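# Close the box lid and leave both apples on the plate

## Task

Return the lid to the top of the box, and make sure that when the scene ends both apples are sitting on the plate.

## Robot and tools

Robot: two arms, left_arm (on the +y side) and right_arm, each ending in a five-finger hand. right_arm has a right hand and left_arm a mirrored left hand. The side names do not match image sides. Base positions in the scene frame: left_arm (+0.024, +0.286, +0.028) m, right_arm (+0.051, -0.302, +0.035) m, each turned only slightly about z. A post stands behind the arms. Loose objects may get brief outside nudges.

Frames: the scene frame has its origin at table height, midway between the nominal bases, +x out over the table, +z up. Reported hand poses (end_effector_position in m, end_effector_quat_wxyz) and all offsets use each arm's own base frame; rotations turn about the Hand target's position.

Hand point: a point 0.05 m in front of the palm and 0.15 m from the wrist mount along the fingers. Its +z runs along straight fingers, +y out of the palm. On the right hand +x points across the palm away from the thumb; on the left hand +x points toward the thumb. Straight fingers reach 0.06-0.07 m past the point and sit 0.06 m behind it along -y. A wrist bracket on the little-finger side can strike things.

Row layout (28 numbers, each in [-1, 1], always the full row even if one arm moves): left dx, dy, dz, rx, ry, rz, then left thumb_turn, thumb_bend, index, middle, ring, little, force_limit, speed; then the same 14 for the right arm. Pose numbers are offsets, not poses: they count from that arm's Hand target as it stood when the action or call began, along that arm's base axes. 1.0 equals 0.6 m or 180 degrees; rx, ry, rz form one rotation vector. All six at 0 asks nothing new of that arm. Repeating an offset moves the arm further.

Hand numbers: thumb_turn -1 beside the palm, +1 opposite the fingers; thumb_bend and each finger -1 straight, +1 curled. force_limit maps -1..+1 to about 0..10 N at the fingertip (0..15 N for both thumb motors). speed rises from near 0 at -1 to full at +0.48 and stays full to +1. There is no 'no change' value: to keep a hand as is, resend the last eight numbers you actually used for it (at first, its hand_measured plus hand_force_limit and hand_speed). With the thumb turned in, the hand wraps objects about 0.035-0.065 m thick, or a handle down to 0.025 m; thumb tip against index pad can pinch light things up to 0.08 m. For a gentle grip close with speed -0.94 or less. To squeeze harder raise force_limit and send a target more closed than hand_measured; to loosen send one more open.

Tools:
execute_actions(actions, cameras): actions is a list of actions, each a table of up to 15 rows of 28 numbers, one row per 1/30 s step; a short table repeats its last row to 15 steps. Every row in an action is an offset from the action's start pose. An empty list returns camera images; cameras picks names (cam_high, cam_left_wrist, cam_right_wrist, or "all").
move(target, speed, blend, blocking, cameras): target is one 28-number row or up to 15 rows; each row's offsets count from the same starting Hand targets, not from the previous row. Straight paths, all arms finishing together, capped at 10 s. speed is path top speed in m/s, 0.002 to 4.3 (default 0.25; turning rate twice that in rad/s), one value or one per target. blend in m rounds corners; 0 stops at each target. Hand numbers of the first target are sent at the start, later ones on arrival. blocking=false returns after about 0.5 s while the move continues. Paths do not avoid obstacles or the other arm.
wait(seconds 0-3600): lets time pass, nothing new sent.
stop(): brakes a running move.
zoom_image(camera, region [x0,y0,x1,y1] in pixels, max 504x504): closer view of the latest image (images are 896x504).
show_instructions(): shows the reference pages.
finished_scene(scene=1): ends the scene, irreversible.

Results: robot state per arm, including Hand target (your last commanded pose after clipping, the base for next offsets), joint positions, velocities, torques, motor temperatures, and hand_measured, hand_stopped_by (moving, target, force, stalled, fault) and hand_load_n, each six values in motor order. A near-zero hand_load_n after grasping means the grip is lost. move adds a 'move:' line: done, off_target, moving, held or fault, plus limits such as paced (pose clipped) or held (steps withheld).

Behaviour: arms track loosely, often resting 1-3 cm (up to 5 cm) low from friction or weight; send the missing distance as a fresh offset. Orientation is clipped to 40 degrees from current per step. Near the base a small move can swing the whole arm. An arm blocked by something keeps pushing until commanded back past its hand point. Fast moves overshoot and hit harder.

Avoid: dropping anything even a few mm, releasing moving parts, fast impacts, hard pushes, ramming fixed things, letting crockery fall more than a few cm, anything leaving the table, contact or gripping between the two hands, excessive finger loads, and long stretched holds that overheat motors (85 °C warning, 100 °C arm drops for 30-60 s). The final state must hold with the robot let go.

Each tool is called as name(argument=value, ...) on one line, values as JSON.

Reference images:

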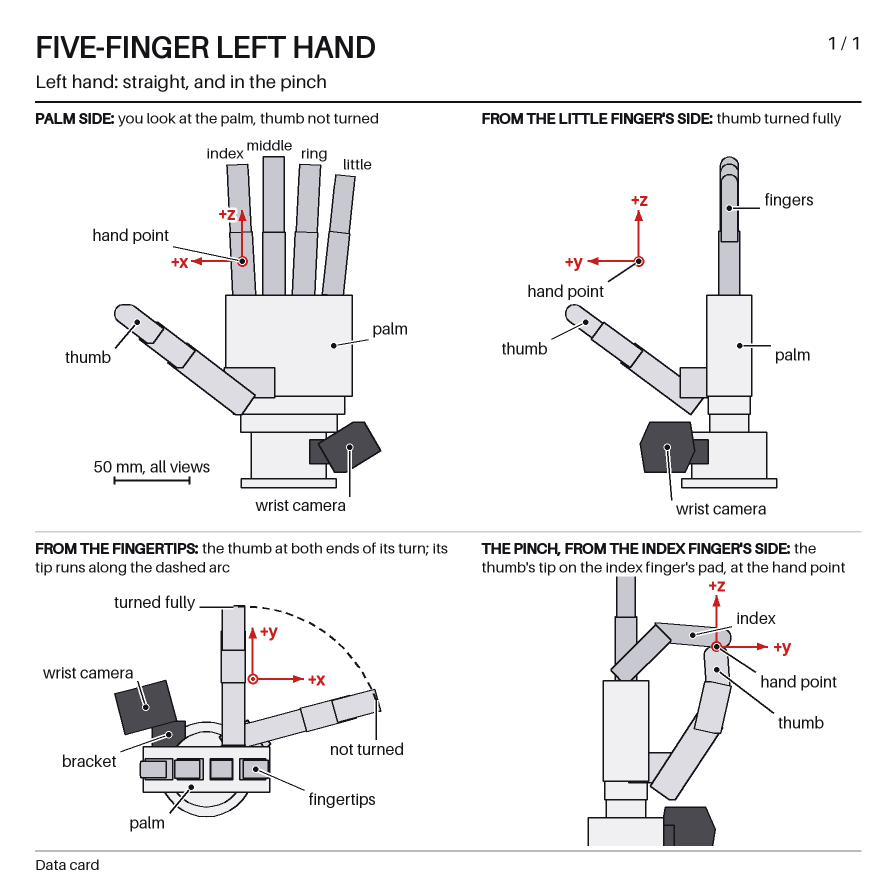

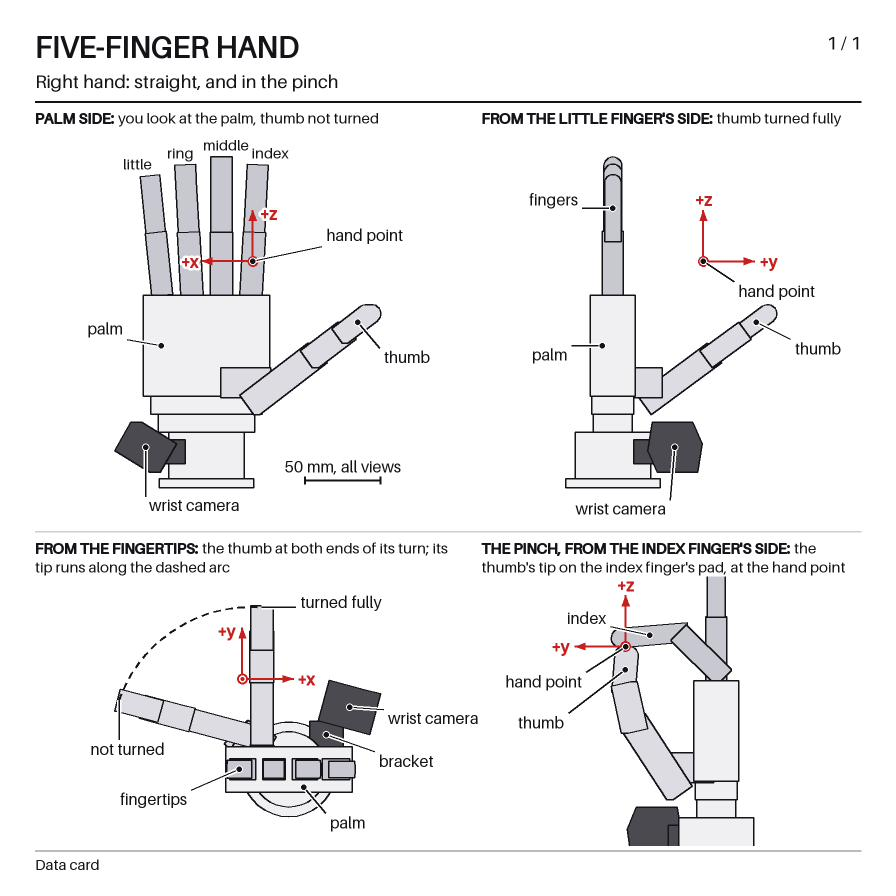

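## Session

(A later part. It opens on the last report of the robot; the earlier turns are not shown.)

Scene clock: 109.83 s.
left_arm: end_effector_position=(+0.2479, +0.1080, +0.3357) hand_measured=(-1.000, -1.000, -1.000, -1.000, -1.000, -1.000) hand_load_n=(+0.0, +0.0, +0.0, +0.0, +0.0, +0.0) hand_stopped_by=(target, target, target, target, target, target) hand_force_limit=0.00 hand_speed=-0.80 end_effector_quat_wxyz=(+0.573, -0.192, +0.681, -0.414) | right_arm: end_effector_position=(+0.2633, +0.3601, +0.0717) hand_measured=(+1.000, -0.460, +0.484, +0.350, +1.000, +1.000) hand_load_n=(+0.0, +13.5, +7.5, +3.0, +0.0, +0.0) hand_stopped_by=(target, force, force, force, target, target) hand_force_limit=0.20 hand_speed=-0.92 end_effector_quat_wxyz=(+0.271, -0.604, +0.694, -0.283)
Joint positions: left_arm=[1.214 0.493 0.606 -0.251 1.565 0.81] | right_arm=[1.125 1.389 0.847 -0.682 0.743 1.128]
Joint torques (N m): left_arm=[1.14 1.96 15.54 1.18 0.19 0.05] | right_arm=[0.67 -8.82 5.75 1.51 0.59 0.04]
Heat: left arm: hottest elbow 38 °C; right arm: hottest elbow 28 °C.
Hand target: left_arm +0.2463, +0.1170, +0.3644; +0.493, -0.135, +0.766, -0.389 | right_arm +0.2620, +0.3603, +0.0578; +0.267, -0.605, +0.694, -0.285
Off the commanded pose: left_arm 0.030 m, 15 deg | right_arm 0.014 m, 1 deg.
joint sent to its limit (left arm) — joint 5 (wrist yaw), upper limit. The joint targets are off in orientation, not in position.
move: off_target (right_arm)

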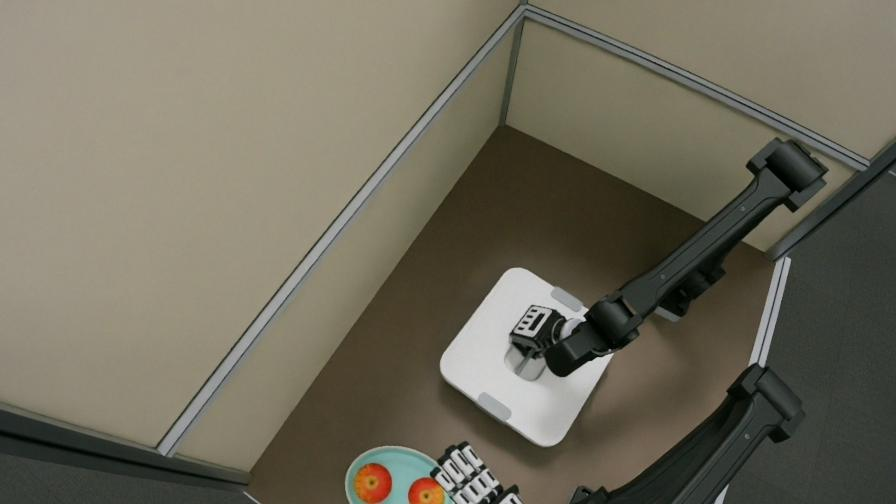

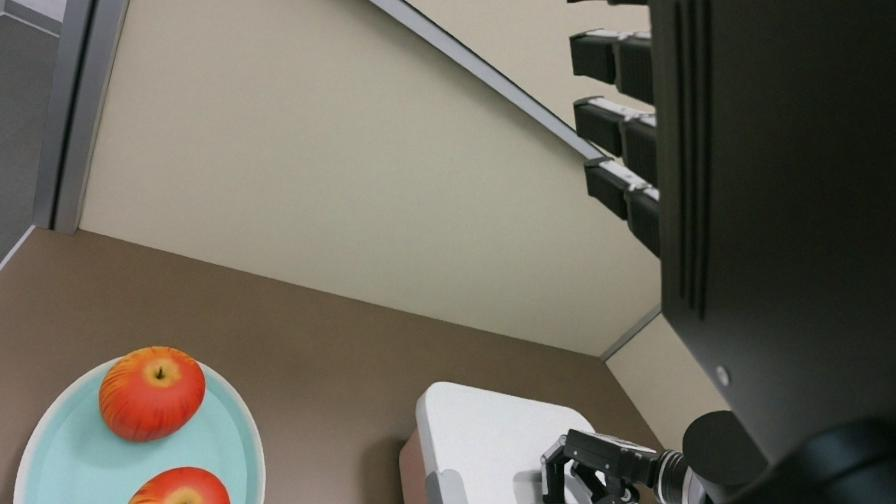

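move(target=[[0,0,0,0,0,0,-1,-1,-1,-1,-1,-1,0,-0.8,0,0,0.023,0,0,0,1,-0.2,0.52,0.52,1,1,0.2,-0.92],[0,0,0,0,0,0,-1,-1,-1,-1,-1,-1,0,-0.8,0,0,0.023,0,0,0,1,-0.65,0.08,0.08,1,1,0.2,-0.8]], speed=0.05, cameras=["cam_high","cam_left_wrist","cam_right_wrist"])

Scene clock: 111.70 s.
left_arm: end_effector_position=(+0.2479, +0.1080, +0.3357) hand_measured=(-1.000, -1.000, -1.000, -1.000, -1.000, -1.000) hand_load_n=(+0.0, +0.0, +0.0, +0.0, +0.0, +0.0) hand_stopped_by=(target, target, target, target, target, target) hand_force_limit=0.00 hand_speed=-0.80 end_effector_quat_wxyz=(+0.573, -0.192, +0.681, -0.414) | right_arm: end_effector_position=(+0.2595, +0.3609, +0.0751) hand_measured=(+1.000, -0.650, +0.080, +0.082, +1.000, +1.000) hand_load_n=(+0.0, +0.0, +0.0, -5.5, +0.0, +0.0) hand_stopped_by=(target, target, target, target, target, target) hand_force_limit=0.20 hand_speed=-0.80 end_effector_quat_wxyz=(+0.273, -0.605, +0.693, -0.281)
Joint positions: left_arm=[1.214 0.493 0.606 -0.251 1.565 0.81] | right_arm=[1.133 1.378 0.847 -0.691 0.742 1.131]
Joint torques (N m): left_arm=[1.14 1.9 15.54 1.2 0.19 0.05] | right_arm=[0.26 -9.47 7.23 0.2 0.64 -0.01]
Heat: left arm: hottest elbow 38 °C; right arm: hottest elbow 28 °C.
Hand target: left_arm +0.2463, +0.1170, +0.3644; +0.493, -0.135, +0.766, -0.389 | right_arm +0.2620, +0.3603, +0.0716; +0.267, -0.605, +0.694, -0.285
Off the commanded pose: left_arm 0.030 m, 15 deg | right_arm 0.004 m, 1 deg.
joint sent to its limit (left arm) — joint 5 (wrist yaw), upper limit. The joint targets are off in orientation, not in position.
move: done

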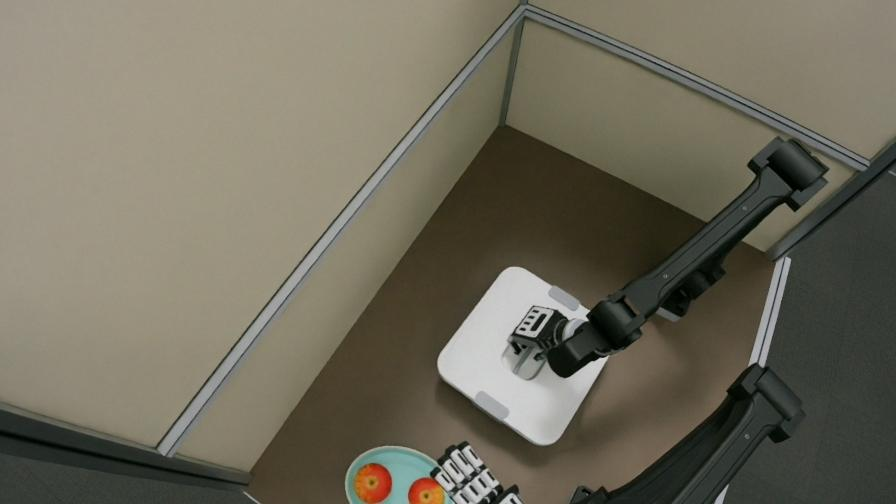

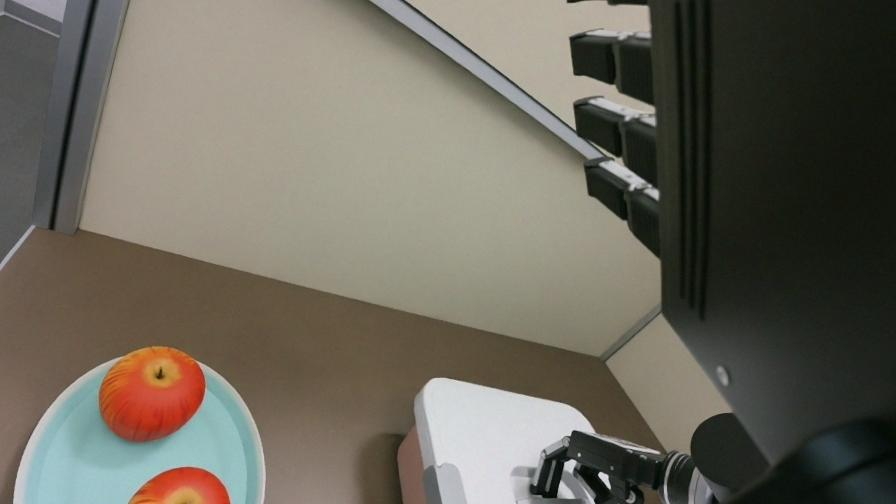

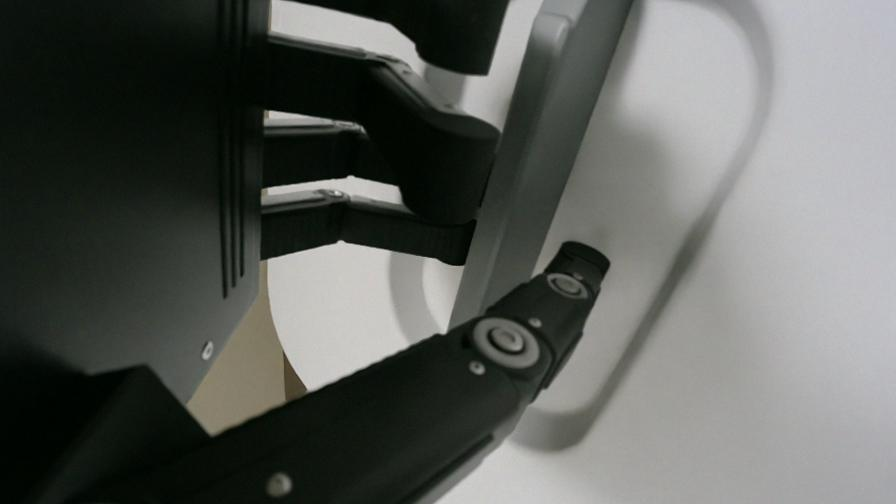

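move(target=[[0,0,0,0,0,0,-1,-1,-1,-1,-1,-1,0,-0.8,0.004,0,0,0,0,0,1,-0.75,0.15,0.18,1,1,0.2,-0.5],[0,0,0,0,0,0,-1,-1,-1,-1,-1,-1,0,-0.8,0.025,0.03,0.06,0,0,0,1,-0.75,0.15,0.18,1,1,0.2,-0.5],[0,0,0,0,0,0,-1,-1,-1,-1,-1,-1,0,-0.8,0.025,0.03,0.2,0,0,0,1,-0.75,0.15,0.18,1,1,0.2,-0.5]], speed=[0.05,0.05,0.1], blend=[0,0.01,0], cameras=["cam_high","cam_left_wrist","cam_right_wrist"])

Scene clock: 114.80 s.
left_arm: end_effector_position=(+0.2479, +0.1080, +0.3357) hand_measured=(-1.000, -1.000, -1.000, -1.000, -1.000, -1.000) hand_load_n=(+0.0, +0.0, +0.0, +0.0, +0.0, +0.0) hand_stopped_by=(target, target, target, target, target, target) hand_force_limit=0.00 hand_speed=-0.80 end_effector_quat_wxyz=(+0.573, -0.192, +0.681, -0.414) | right_arm: end_effector_position=(+0.2687, +0.3691, +0.1687) hand_measured=(+1.000, -0.750, +0.150, +0.180, +1.000, +1.000) hand_load_n=(+0.0, +0.0, +0.0, +0.0, +0.0, +0.0) hand_stopped_by=(target, target, target, target, target, target) hand_force_limit=0.20 hand_speed=-0.50 end_effector_quat_wxyz=(+0.252, -0.612, +0.690, -0.292)
Joint positions: left_arm=[1.214 0.493 0.606 -0.251 1.565 0.81] | right_arm=[1.122 1.334 1.081 -1.013 0.742 1.122]
Joint torques (N m): left_arm=[1.2 1.9 15.53 1.2 0.18 0.04] | right_arm=[-0.21 -12.28 10.65 0.03 0.43 -0.08]
Heat: left arm: hottest elbow 39 °C; right arm: hottest elbow 28 °C.
Hand target: left_arm +0.2463, +0.1170, +0.3644; +0.493, -0.135, +0.766, -0.389 | right_arm +0.2771, +0.3783, +0.1915; +0.267, -0.605, +0.694, -0.285
Off the commanded pose: left_arm 0.030 m, 15 deg | right_arm 0.026 m, 2 deg.
joint sent to its limit (left arm) — joint 5 (wrist yaw), upper limit. The joint targets are off in orientation, not in position.
move: off_target (right_arm)

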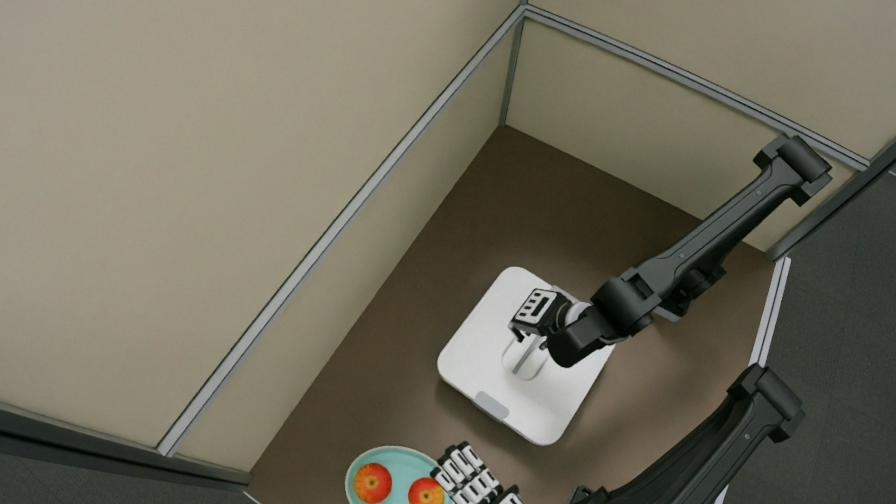

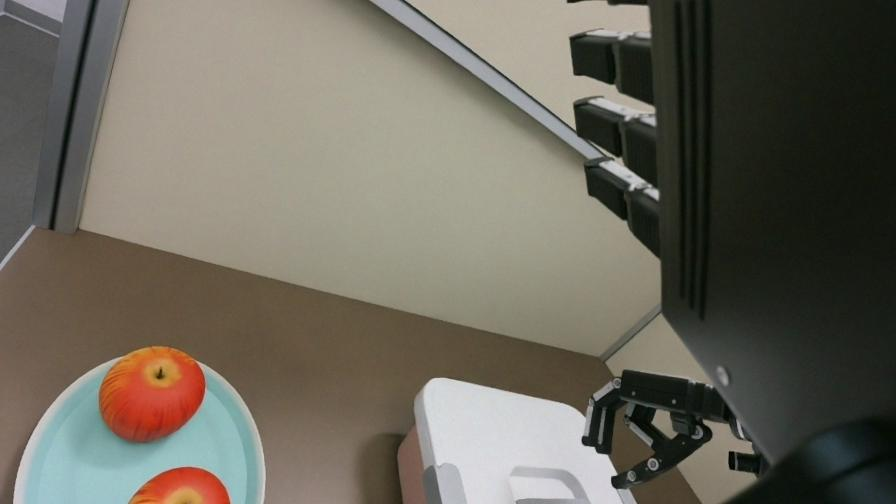

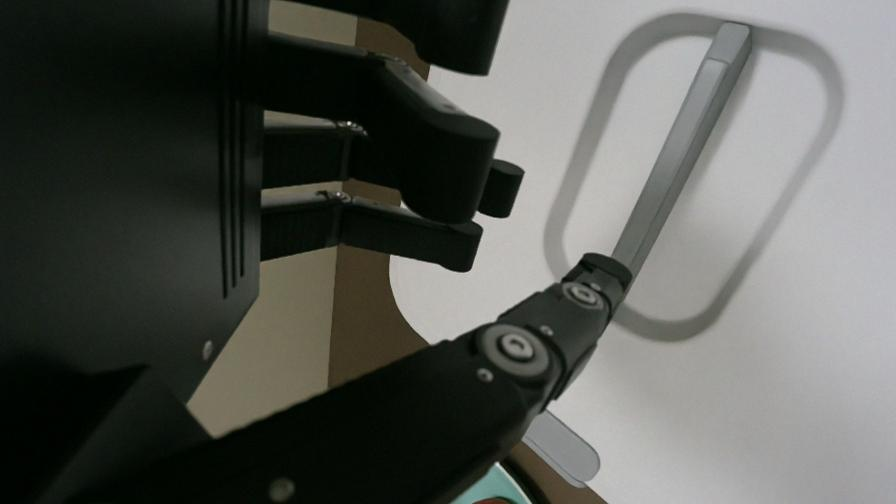

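move(target=[[0,0,0,0,0,0,-1,-1,-1,-1,-1,-1,0,-0.8,-0.25,-0.35,0.15,0,0,0,1,-0.75,0.15,0.18,1,1,0.2,-0.5]], speed=0.2, cameras=["cam_high","cam_left_wrist"])

zoom_image(camera="cam_high", region=[420, 240, 640, 460])

zoom_image(camera="cam_left_wrist", region=[380, 350, 660, 504])

Scene clock: 117.33 s.
left_arm: end_effector_position=(+0.2479, +0.1080, +0.3357) hand_measured=(-1.000, -1.000, -1.000, -1.000, -1.000, -1.000) hand_load_n=(+0.0, +0.0, +0.0, +0.0, +0.0, -0.5) hand_stopped_by=(target, target, target, target, target, target) hand_force_limit=0.00 hand_speed=-0.80 end_effector_quat_wxyz=(+0.573, -0.192, +0.681, -0.414) | right_arm: end_effector_position=(+0.1479, +0.1797, +0.2606) hand_measured=(+1.000, -0.750, +0.150, +0.180, +1.000, +1.000) hand_load_n=(+0.0, +0.0, +0.5, +0.0, +0.0, +0.0) hand_stopped_by=(target, target, target, target, target, target) hand_force_limit=0.20 hand_speed=-0.50 end_effector_quat_wxyz=(+0.222, -0.609, +0.696, -0.307)
Joint positions: left_arm=[1.214 0.493 0.606 -0.251 1.565 0.81] | right_arm=[1.28 0.789 0.972 -1.689 0.776 1.387]
Joint torques (N m): left_arm=[1.14 1.9 15.54 1.18 0.19 0.04] | right_arm=[5.3 -11.63 6.74 -0.29 0.5 0.08]
Heat: left arm: hottest elbow 39 °C; right arm: hottest elbow 28 °C.
Hand target: left_arm +0.2463, +0.1170, +0.3644; +0.493, -0.135, +0.766, -0.389 | right_arm +0.1270, +0.1683, +0.2815; +0.267, -0.605, +0.694, -0.285
Off the commanded pose: left_arm 0.030 m, 15 deg | right_arm 0.032 m, 6 deg.
joint sent to its limit (left arm) — joint 5 (wrist yaw), upper limit. The joint targets are off in orientation, not in position.
joint sent to its limit (right arm) — joint 4 (wrist pitch), lower limit. The joint targets are off in position, not in orientation.
move: off_target (right_arm)

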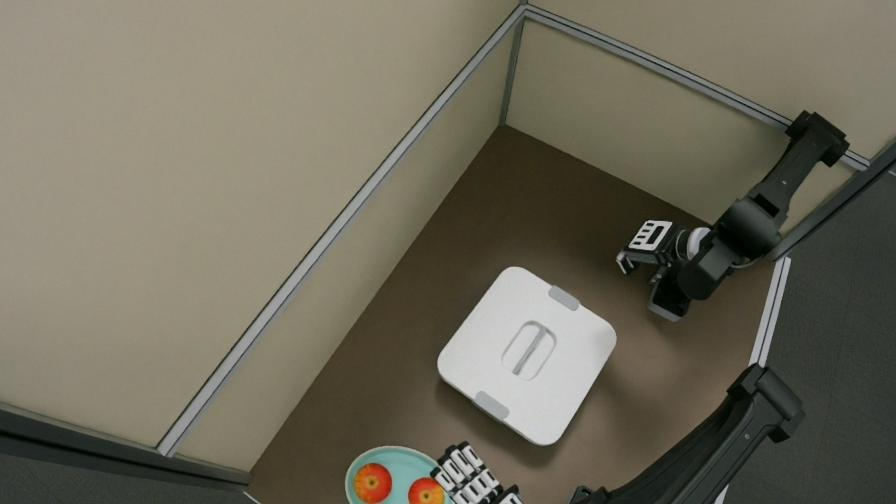

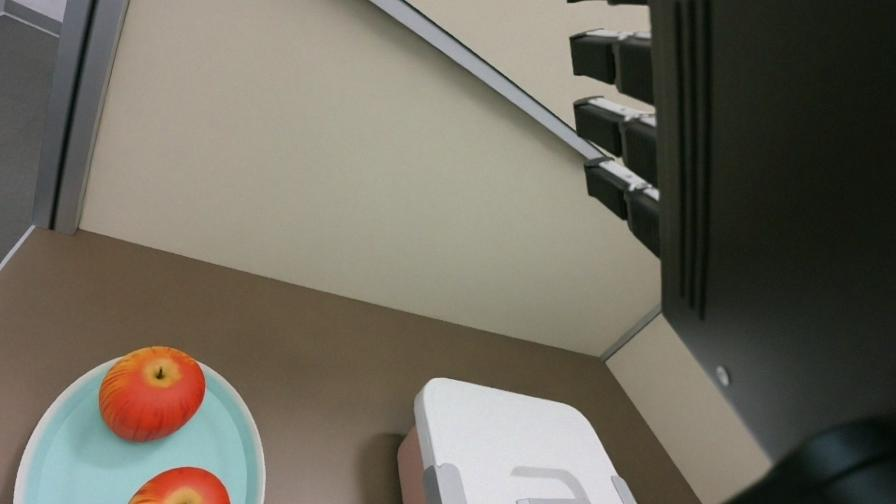

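Scaled by 2.291.

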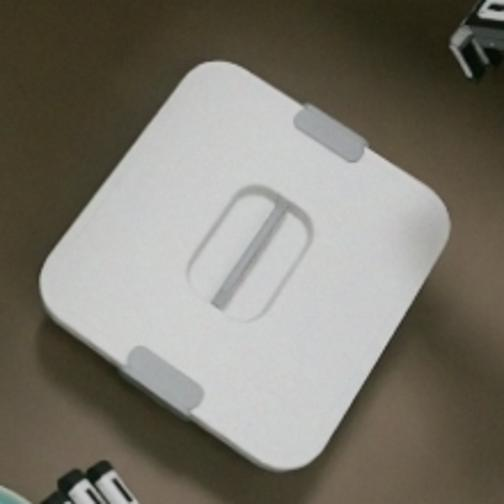

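Scaled by 1.800.

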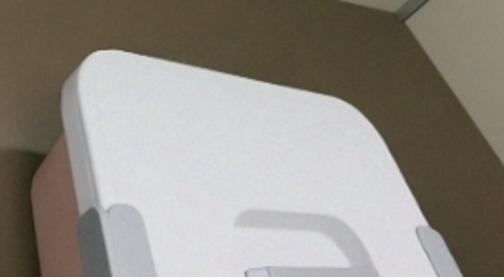

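wait(seconds=0.1, cameras=["all"])

Scene clock: 117.60 s.
left_arm: end_effector_position=(+0.2479, +0.1080, +0.3357) hand_measured=(-1.000, -1.000, -1.000, -1.000, -1.000, -1.000) hand_load_n=(+0.0, +0.0, +0.0, +0.0, +0.0, +0.0) hand_stopped_by=(target, target, target, target, target, target) hand_force_limit=0.00 hand_speed=-0.80 end_effector_quat_wxyz=(+0.573, -0.192, +0.681, -0.414) | right_arm: end_effector_position=(+0.1479, +0.1797, +0.2606) hand_measured=(+1.000, -0.750, +0.150, +0.180, +1.000, +1.000) hand_load_n=(+0.5, +0.0, +0.0, +0.0, +0.0, +0.0) hand_stopped_by=(target, target, target, target, target, target) hand_force_limit=0.20 hand_speed=-0.50 end_effector_quat_wxyz=(+0.223, -0.609, +0.697, -0.307)
Joint positions: left_arm=[1.214 0.493 0.606 -0.251 1.565 0.81] | right_arm=[1.28 0.789 0.972 -1.689 0.776 1.387]
Joint torques (N m): left_arm=[1.14 1.9 15.53 1.18 0.19 0.05] | right_arm=[5.6 -12.16 6.75 -0.32 0.49 0.08]
Heat: left arm: hottest elbow 39 °C; right arm: hottest elbow 28 °C.
Hand target: left_arm +0.2463, +0.1170, +0.3644; +0.493, -0.135, +0.766, -0.389 | right_arm +0.1270, +0.1683, +0.2815; +0.267, -0.605, +0.694, -0.285
Off the commanded pose: left_arm 0.030 m, 15 deg | right_arm 0.032 m, 6 deg.
wait: 0.10 s; at rest from the start

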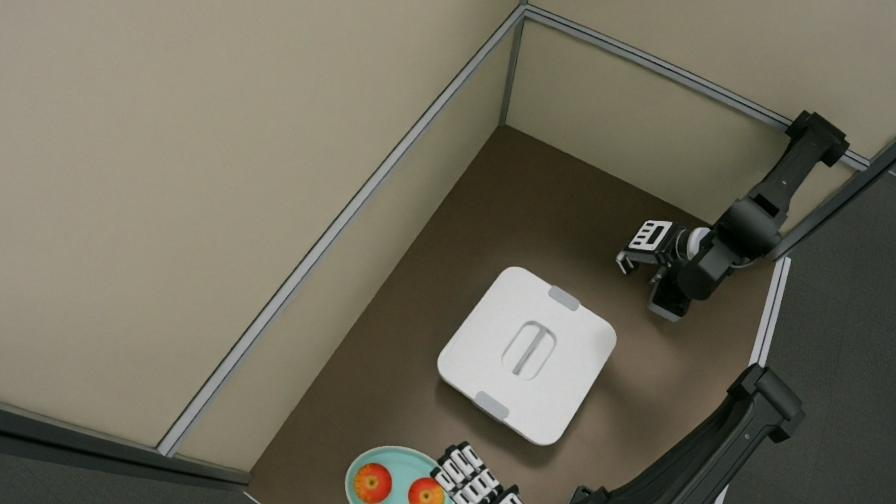

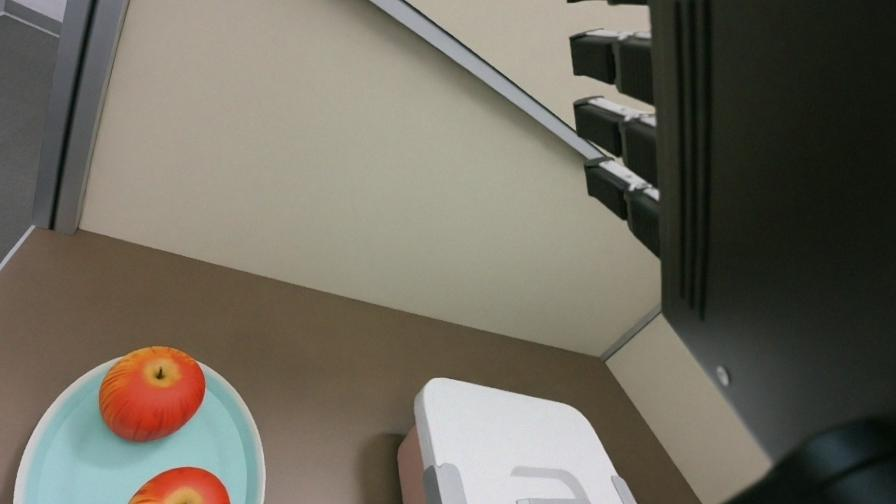

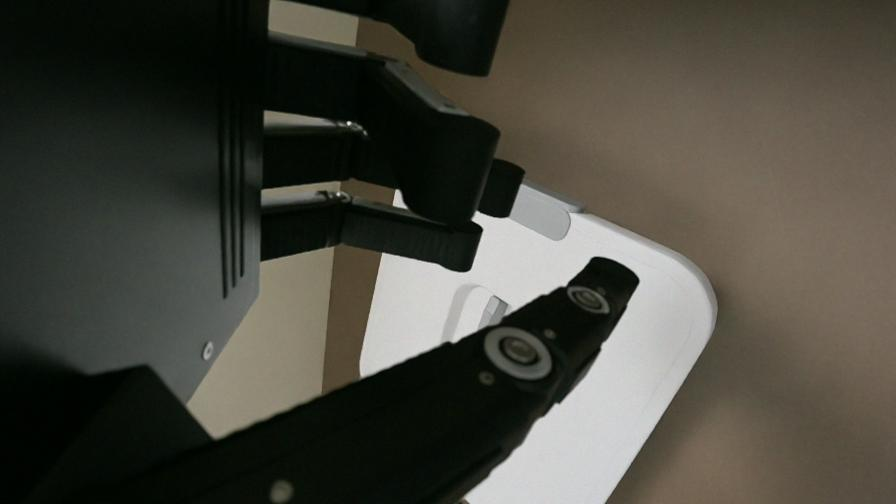

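move(target=[[0,0,0,0,0,0,-1,-1,-1,-1,-1,-1,0,-0.8,-0.01,-0.05,-0.22,0,0,0,1,-0.75,0.15,0.18,1,1,0.2,-0.5]], speed=0.2, cameras=["cam_high","cam_right_wrist"])

Scene clock: 119.40 s.
left_arm: end_effector_position=(+0.2479, +0.1080, +0.3357) hand_measured=(-1.000, -1.000, -1.000, -1.000, -1.000, -1.000) hand_load_n=(+0.0, +0.0, +0.0, +0.0, +0.0, +0.0) hand_stopped_by=(target, target, target, target, target, target) hand_force_limit=0.00 hand_speed=-0.80 end_effector_quat_wxyz=(+0.573, -0.192, +0.681, -0.414) | right_arm: end_effector_position=(+0.1337, +0.1258, +0.1174) hand_measured=(+1.000, -0.750, +0.150, +0.180, +1.000, +1.000) hand_load_n=(+0.0, +0.0, +0.0, +0.0, +0.0, +0.0) hand_stopped_by=(target, target, target, target, target, target) hand_force_limit=0.20 hand_speed=-0.50 end_effector_quat_wxyz=(+0.147, -0.613, +0.689, -0.358)
Joint positions: left_arm=[1.214 0.493 0.606 -0.251 1.565 0.81] | right_arm=[1.281 0.784 0.595 -1.546 0.78 1.465]
Joint torques (N m): left_arm=[1.14 1.96 15.54 1.18 0.19 0.05] | right_arm=[7.18 -22.71 6.16 0.09 0.68 0.02]
Heat: left arm: hottest elbow 39 °C; right arm: hottest elbow 28 °C.
Hand target: left_arm +0.2463, +0.1170, +0.3644; +0.493, -0.135, +0.766, -0.389 | right_arm +0.1210, +0.1384, +0.1496; +0.267, -0.605, +0.694, -0.285
Off the commanded pose: left_arm 0.030 m, 15 deg | right_arm 0.037 m, 16 deg.
joint sent to its limit (left arm) — joint 5 (wrist yaw), upper limit. The joint targets are off in orientation, not in position.
move: off_target (right_arm)

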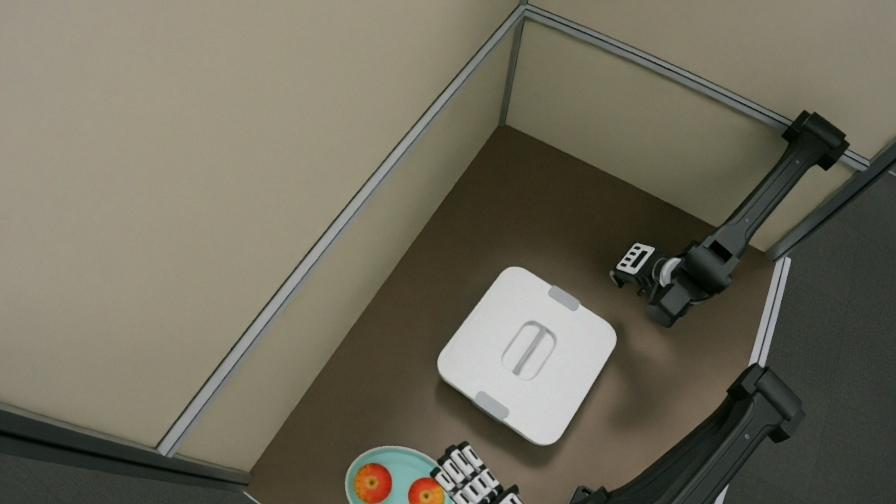

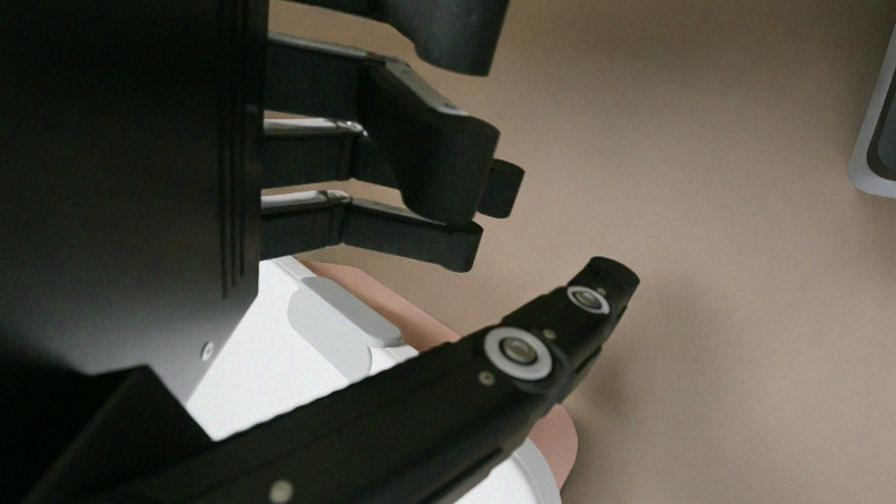

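zoom_image(camera="cam_right_wrist", region=[180, 230, 620, 504])

Scaled by 1.145.

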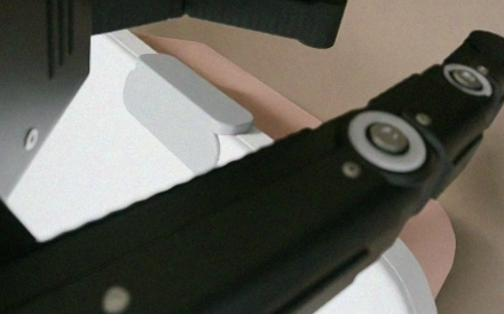

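move(target=[[0,0,0,0,0,0,-1,-1,-1,-1,-1,-1,0,-0.8,0,-0.05,-0.02,0,0,0,-1,-0.75,0.5,0.5,1,1,0.2,0]], speed=0.2, cameras=["cam_right_wrist"])

zoom_image(camera="cam_right_wrist", region=[180, 150, 680, 504])

Scene clock: 121.23 s.
left_arm: end_effector_position=(+0.2479, +0.1080, +0.3357) hand_measured=(-1.000, -1.000, -1.000, -1.000, -1.000, -1.000) hand_load_n=(+0.0, -0.5, +0.0, +0.0, +0.0, +0.0) hand_stopped_by=(target, target, target, target, target, target) hand_force_limit=0.00 hand_speed=-0.80 end_effector_quat_wxyz=(+0.573, -0.192, +0.681, -0.414) | right_arm: end_effector_position=(+0.1285, +0.0975, +0.0971) hand_measured=(-1.000, -0.750, +0.500, +0.500, +1.000, +1.000) hand_load_n=(+0.0, +0.0, +0.0, +0.0, +0.0, +0.0) hand_stopped_by=(target, target, target, target, target, target) hand_force_limit=0.20 hand_speed=0.00 end_effector_quat_wxyz=(-0.117, +0.622, -0.672, +0.385)
Joint positions: left_arm=[1.214 0.493 0.606 -0.251 1.565 0.81] | right_arm=[1.281 0.781 0.528 -1.571 0.796 1.466]
Joint torques (N m): left_arm=[1.2 1.96 15.54 1.18 0.19 0.04] | right_arm=[5.07 -30.8 6.49 -0.83 0.63 -0.08]
Heat: left arm: hottest elbow 40 °C; right arm: hottest elbow 28 °C.
Hand target: left_arm +0.2463, +0.1170, +0.3644; +0.493, -0.135, +0.766, -0.389 | right_arm +0.1210, +0.1084, +0.1375; -0.267, +0.605, -0.694, +0.285
Off the commanded pose: left_arm 0.030 m, 15 deg | right_arm 0.043 m, 21 deg.
joint sent to its limit (left arm) — joint 5 (wrist yaw), upper limit. The joint targets are off in orientation, not in position.
move: off_target (right_arm)

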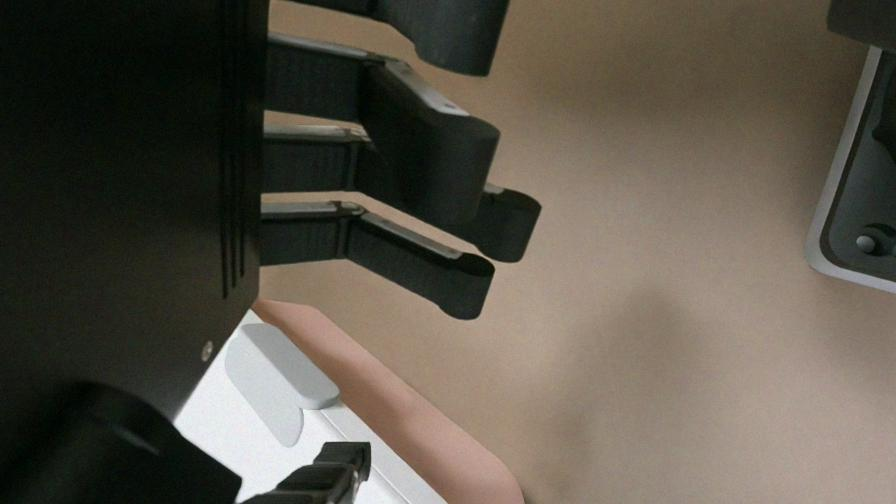

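Scaled by 1.008.

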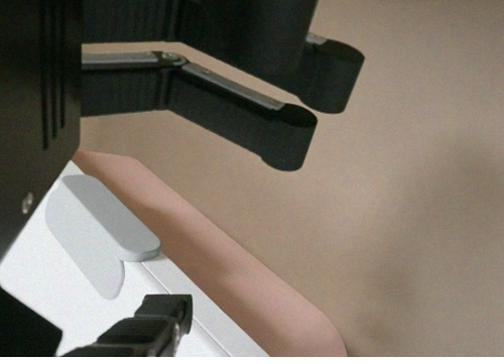

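wait(seconds=0.1, cameras=["all"])

zoom_image(camera="cam_high", region=[425, 340, 545, 460])

zoom_image(camera="cam_high", region=[520, 270, 630, 380])

zoom_image(camera="cam_left_wrist", region=[390, 365, 530, 504])

Scene clock: 121.87 s.
left_arm: end_effector_position=(+0.2479, +0.1080, +0.3357) hand_measured=(-1.000, -1.000, -1.000, -1.000, -1.000, -1.000) hand_load_n=(-0.5, +0.0, +0.0, +0.0, +0.0, +0.0) hand_stopped_by=(target, target, target, target, target, target) hand_force_limit=0.00 hand_speed=-0.80 end_effector_quat_wxyz=(+0.573, -0.192, +0.681, -0.414) | right_arm: end_effector_position=(+0.1285, +0.0975, +0.0971) hand_measured=(-1.000, -0.750, +0.500, +0.500, +1.000, +1.000) hand_load_n=(+0.0, +0.0, +0.5, +0.0, +0.0, +0.5) hand_stopped_by=(target, target, target, target, target, target) hand_force_limit=0.20 hand_speed=0.00 end_effector_quat_wxyz=(-0.117, +0.622, -0.672, +0.385)
Joint positions: left_arm=[1.214 0.493 0.606 -0.251 1.565 0.81] | right_arm=[1.281 0.781 0.528 -1.571 0.796 1.466]
Joint torques (N m): left_arm=[1.14 1.9 15.54 1.18 0.19 0.04] | right_arm=[5.01 -30.62 6.41 -0.79 0.65 -0.09]
Heat: left arm: hottest elbow 40 °C; right arm: hottest elbow 28 °C.
Hand target: left_arm +0.2463, +0.1170, +0.3644; +0.493, -0.135, +0.766, -0.389 | right_arm +0.1210, +0.1084, +0.1375; -0.267, +0.605, -0.694, +0.285
Off the commanded pose: left_arm 0.030 m, 15 deg | right_arm 0.043 m, 21 deg.
wait: 0.10 s; at rest from the start

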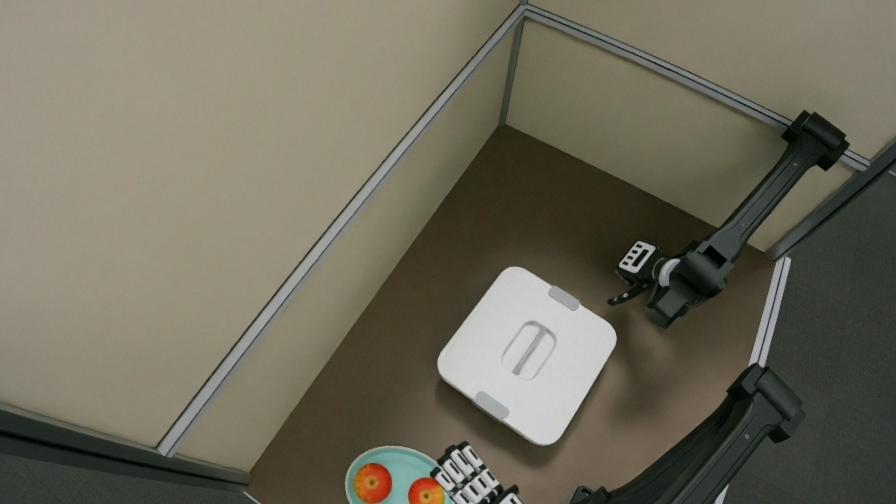

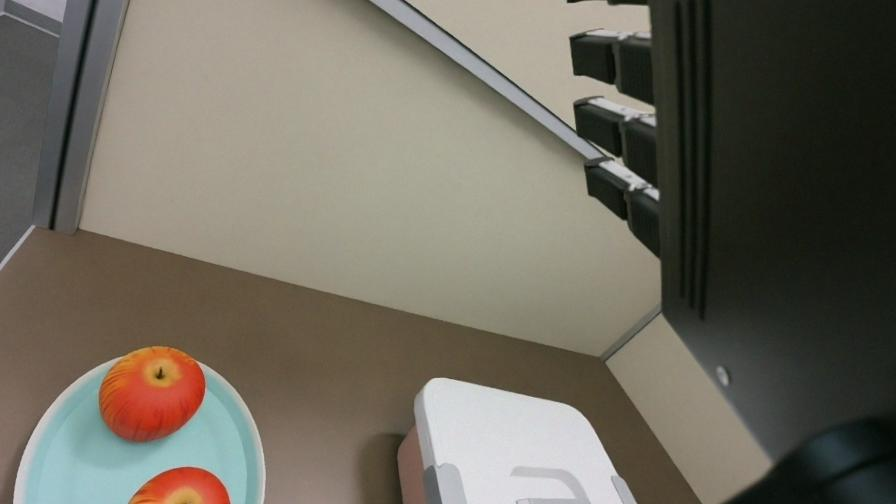

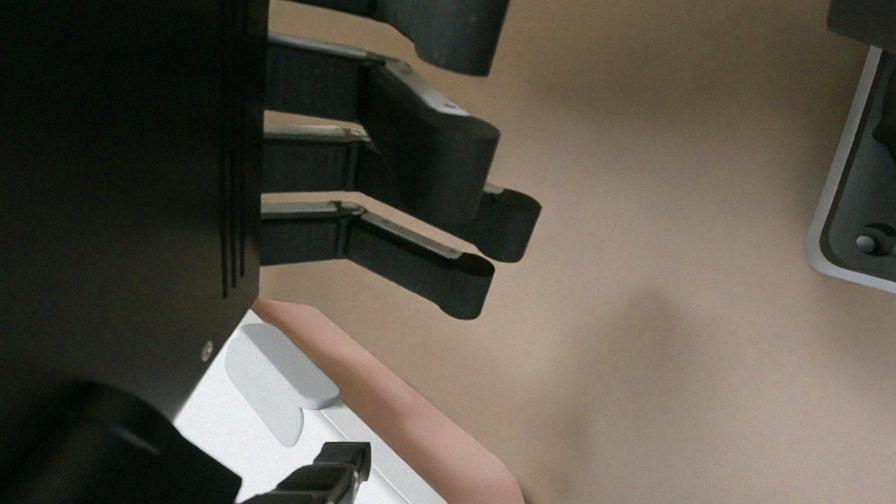

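Scaled by 4.200.

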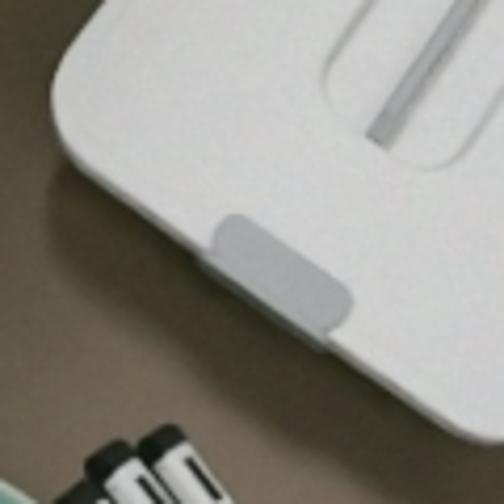

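Scaled by 4.582.

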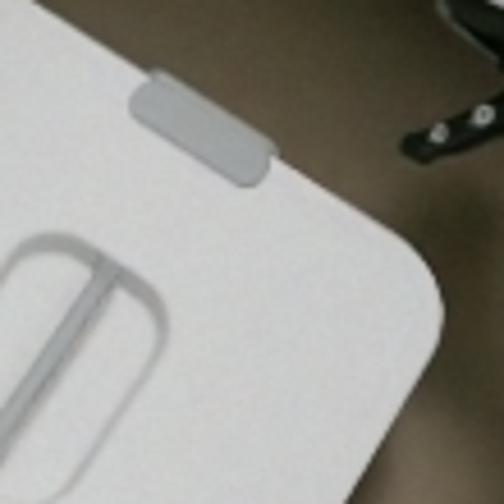

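Scaled by 3.600.

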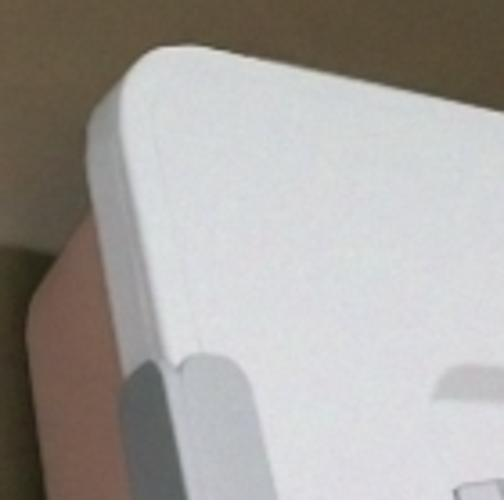

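execute_actions(actions=[], cameras=["cam_high"])

Scene clock: 122.23 s.
left_arm: end_effector_position=(+0.2479, +0.1080, +0.3357) hand_measured=(-1.000, -1.000, -1.000, -1.000, -1.000, -1.000) hand_load_n=(+0.0, +0.0, +0.0, +0.0, +0.0, +0.0) hand_stopped_by=(target, target, target, target, target, target) hand_force_limit=0.00 hand_speed=-0.80 end_effector_quat_wxyz=(+0.573, -0.192, +0.681, -0.414) | right_arm: end_effector_position=(+0.1285, +0.0975, +0.0971) hand_measured=(-1.000, -0.750, +0.500, +0.500, +1.000, +1.000) hand_load_n=(+0.0, +0.0, +0.0, +0.0, +0.0, +0.0) hand_stopped_by=(target, target, target, target, target, target) hand_force_limit=0.20 hand_speed=0.00 end_effector_quat_wxyz=(-0.117, +0.622, -0.672, +0.385)
Joint positions: left_arm=[1.214 0.493 0.606 -0.251 1.565 0.81] | right_arm=[1.281 0.781 0.528 -1.571 0.796 1.466]
Joint velocities: within noise
Joint torques (N m): left_arm=[1.2 1.9 15.56 1.18 0.18 0.04] | right_arm=[4.72 -30.51 6.48 -0.77 0.67 -0.11]
Motor temperatures (°C): left_arm=[21 22 40 23 20 22] | right_arm=[24 24 28 22 21 23]
Heat: left arm: hottest elbow 40 °C; right arm: hottest elbow 28 °C.
Hand target: left_arm +0.2463, +0.1170, +0.3644; +0.493, -0.135, +0.766, -0.389 | right_arm +0.1210, +0.1084, +0.1375; -0.267, +0.605, -0.694, +0.285
Off the commanded pose: left_arm 0.030 m, 15 deg | right_arm 0.043 m, 21 deg.
Images, in order (width x height): cam_high 896x504.

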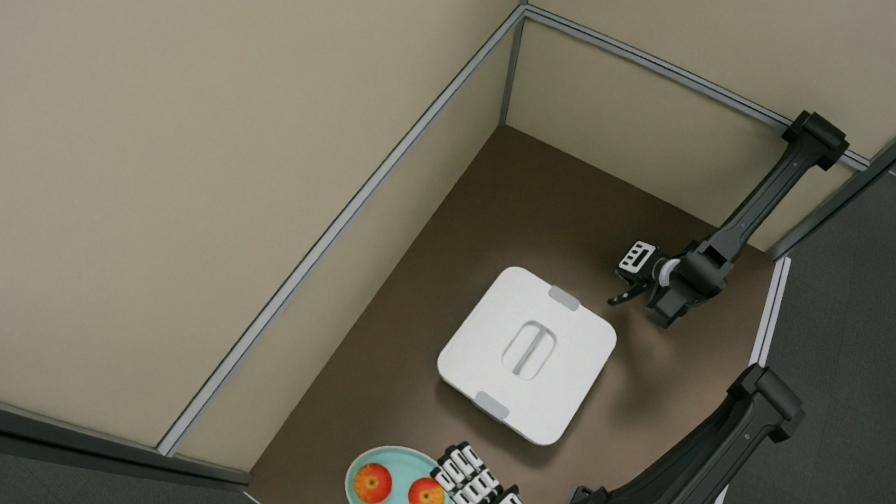

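finished_scene()

The scene is finished: the task was done.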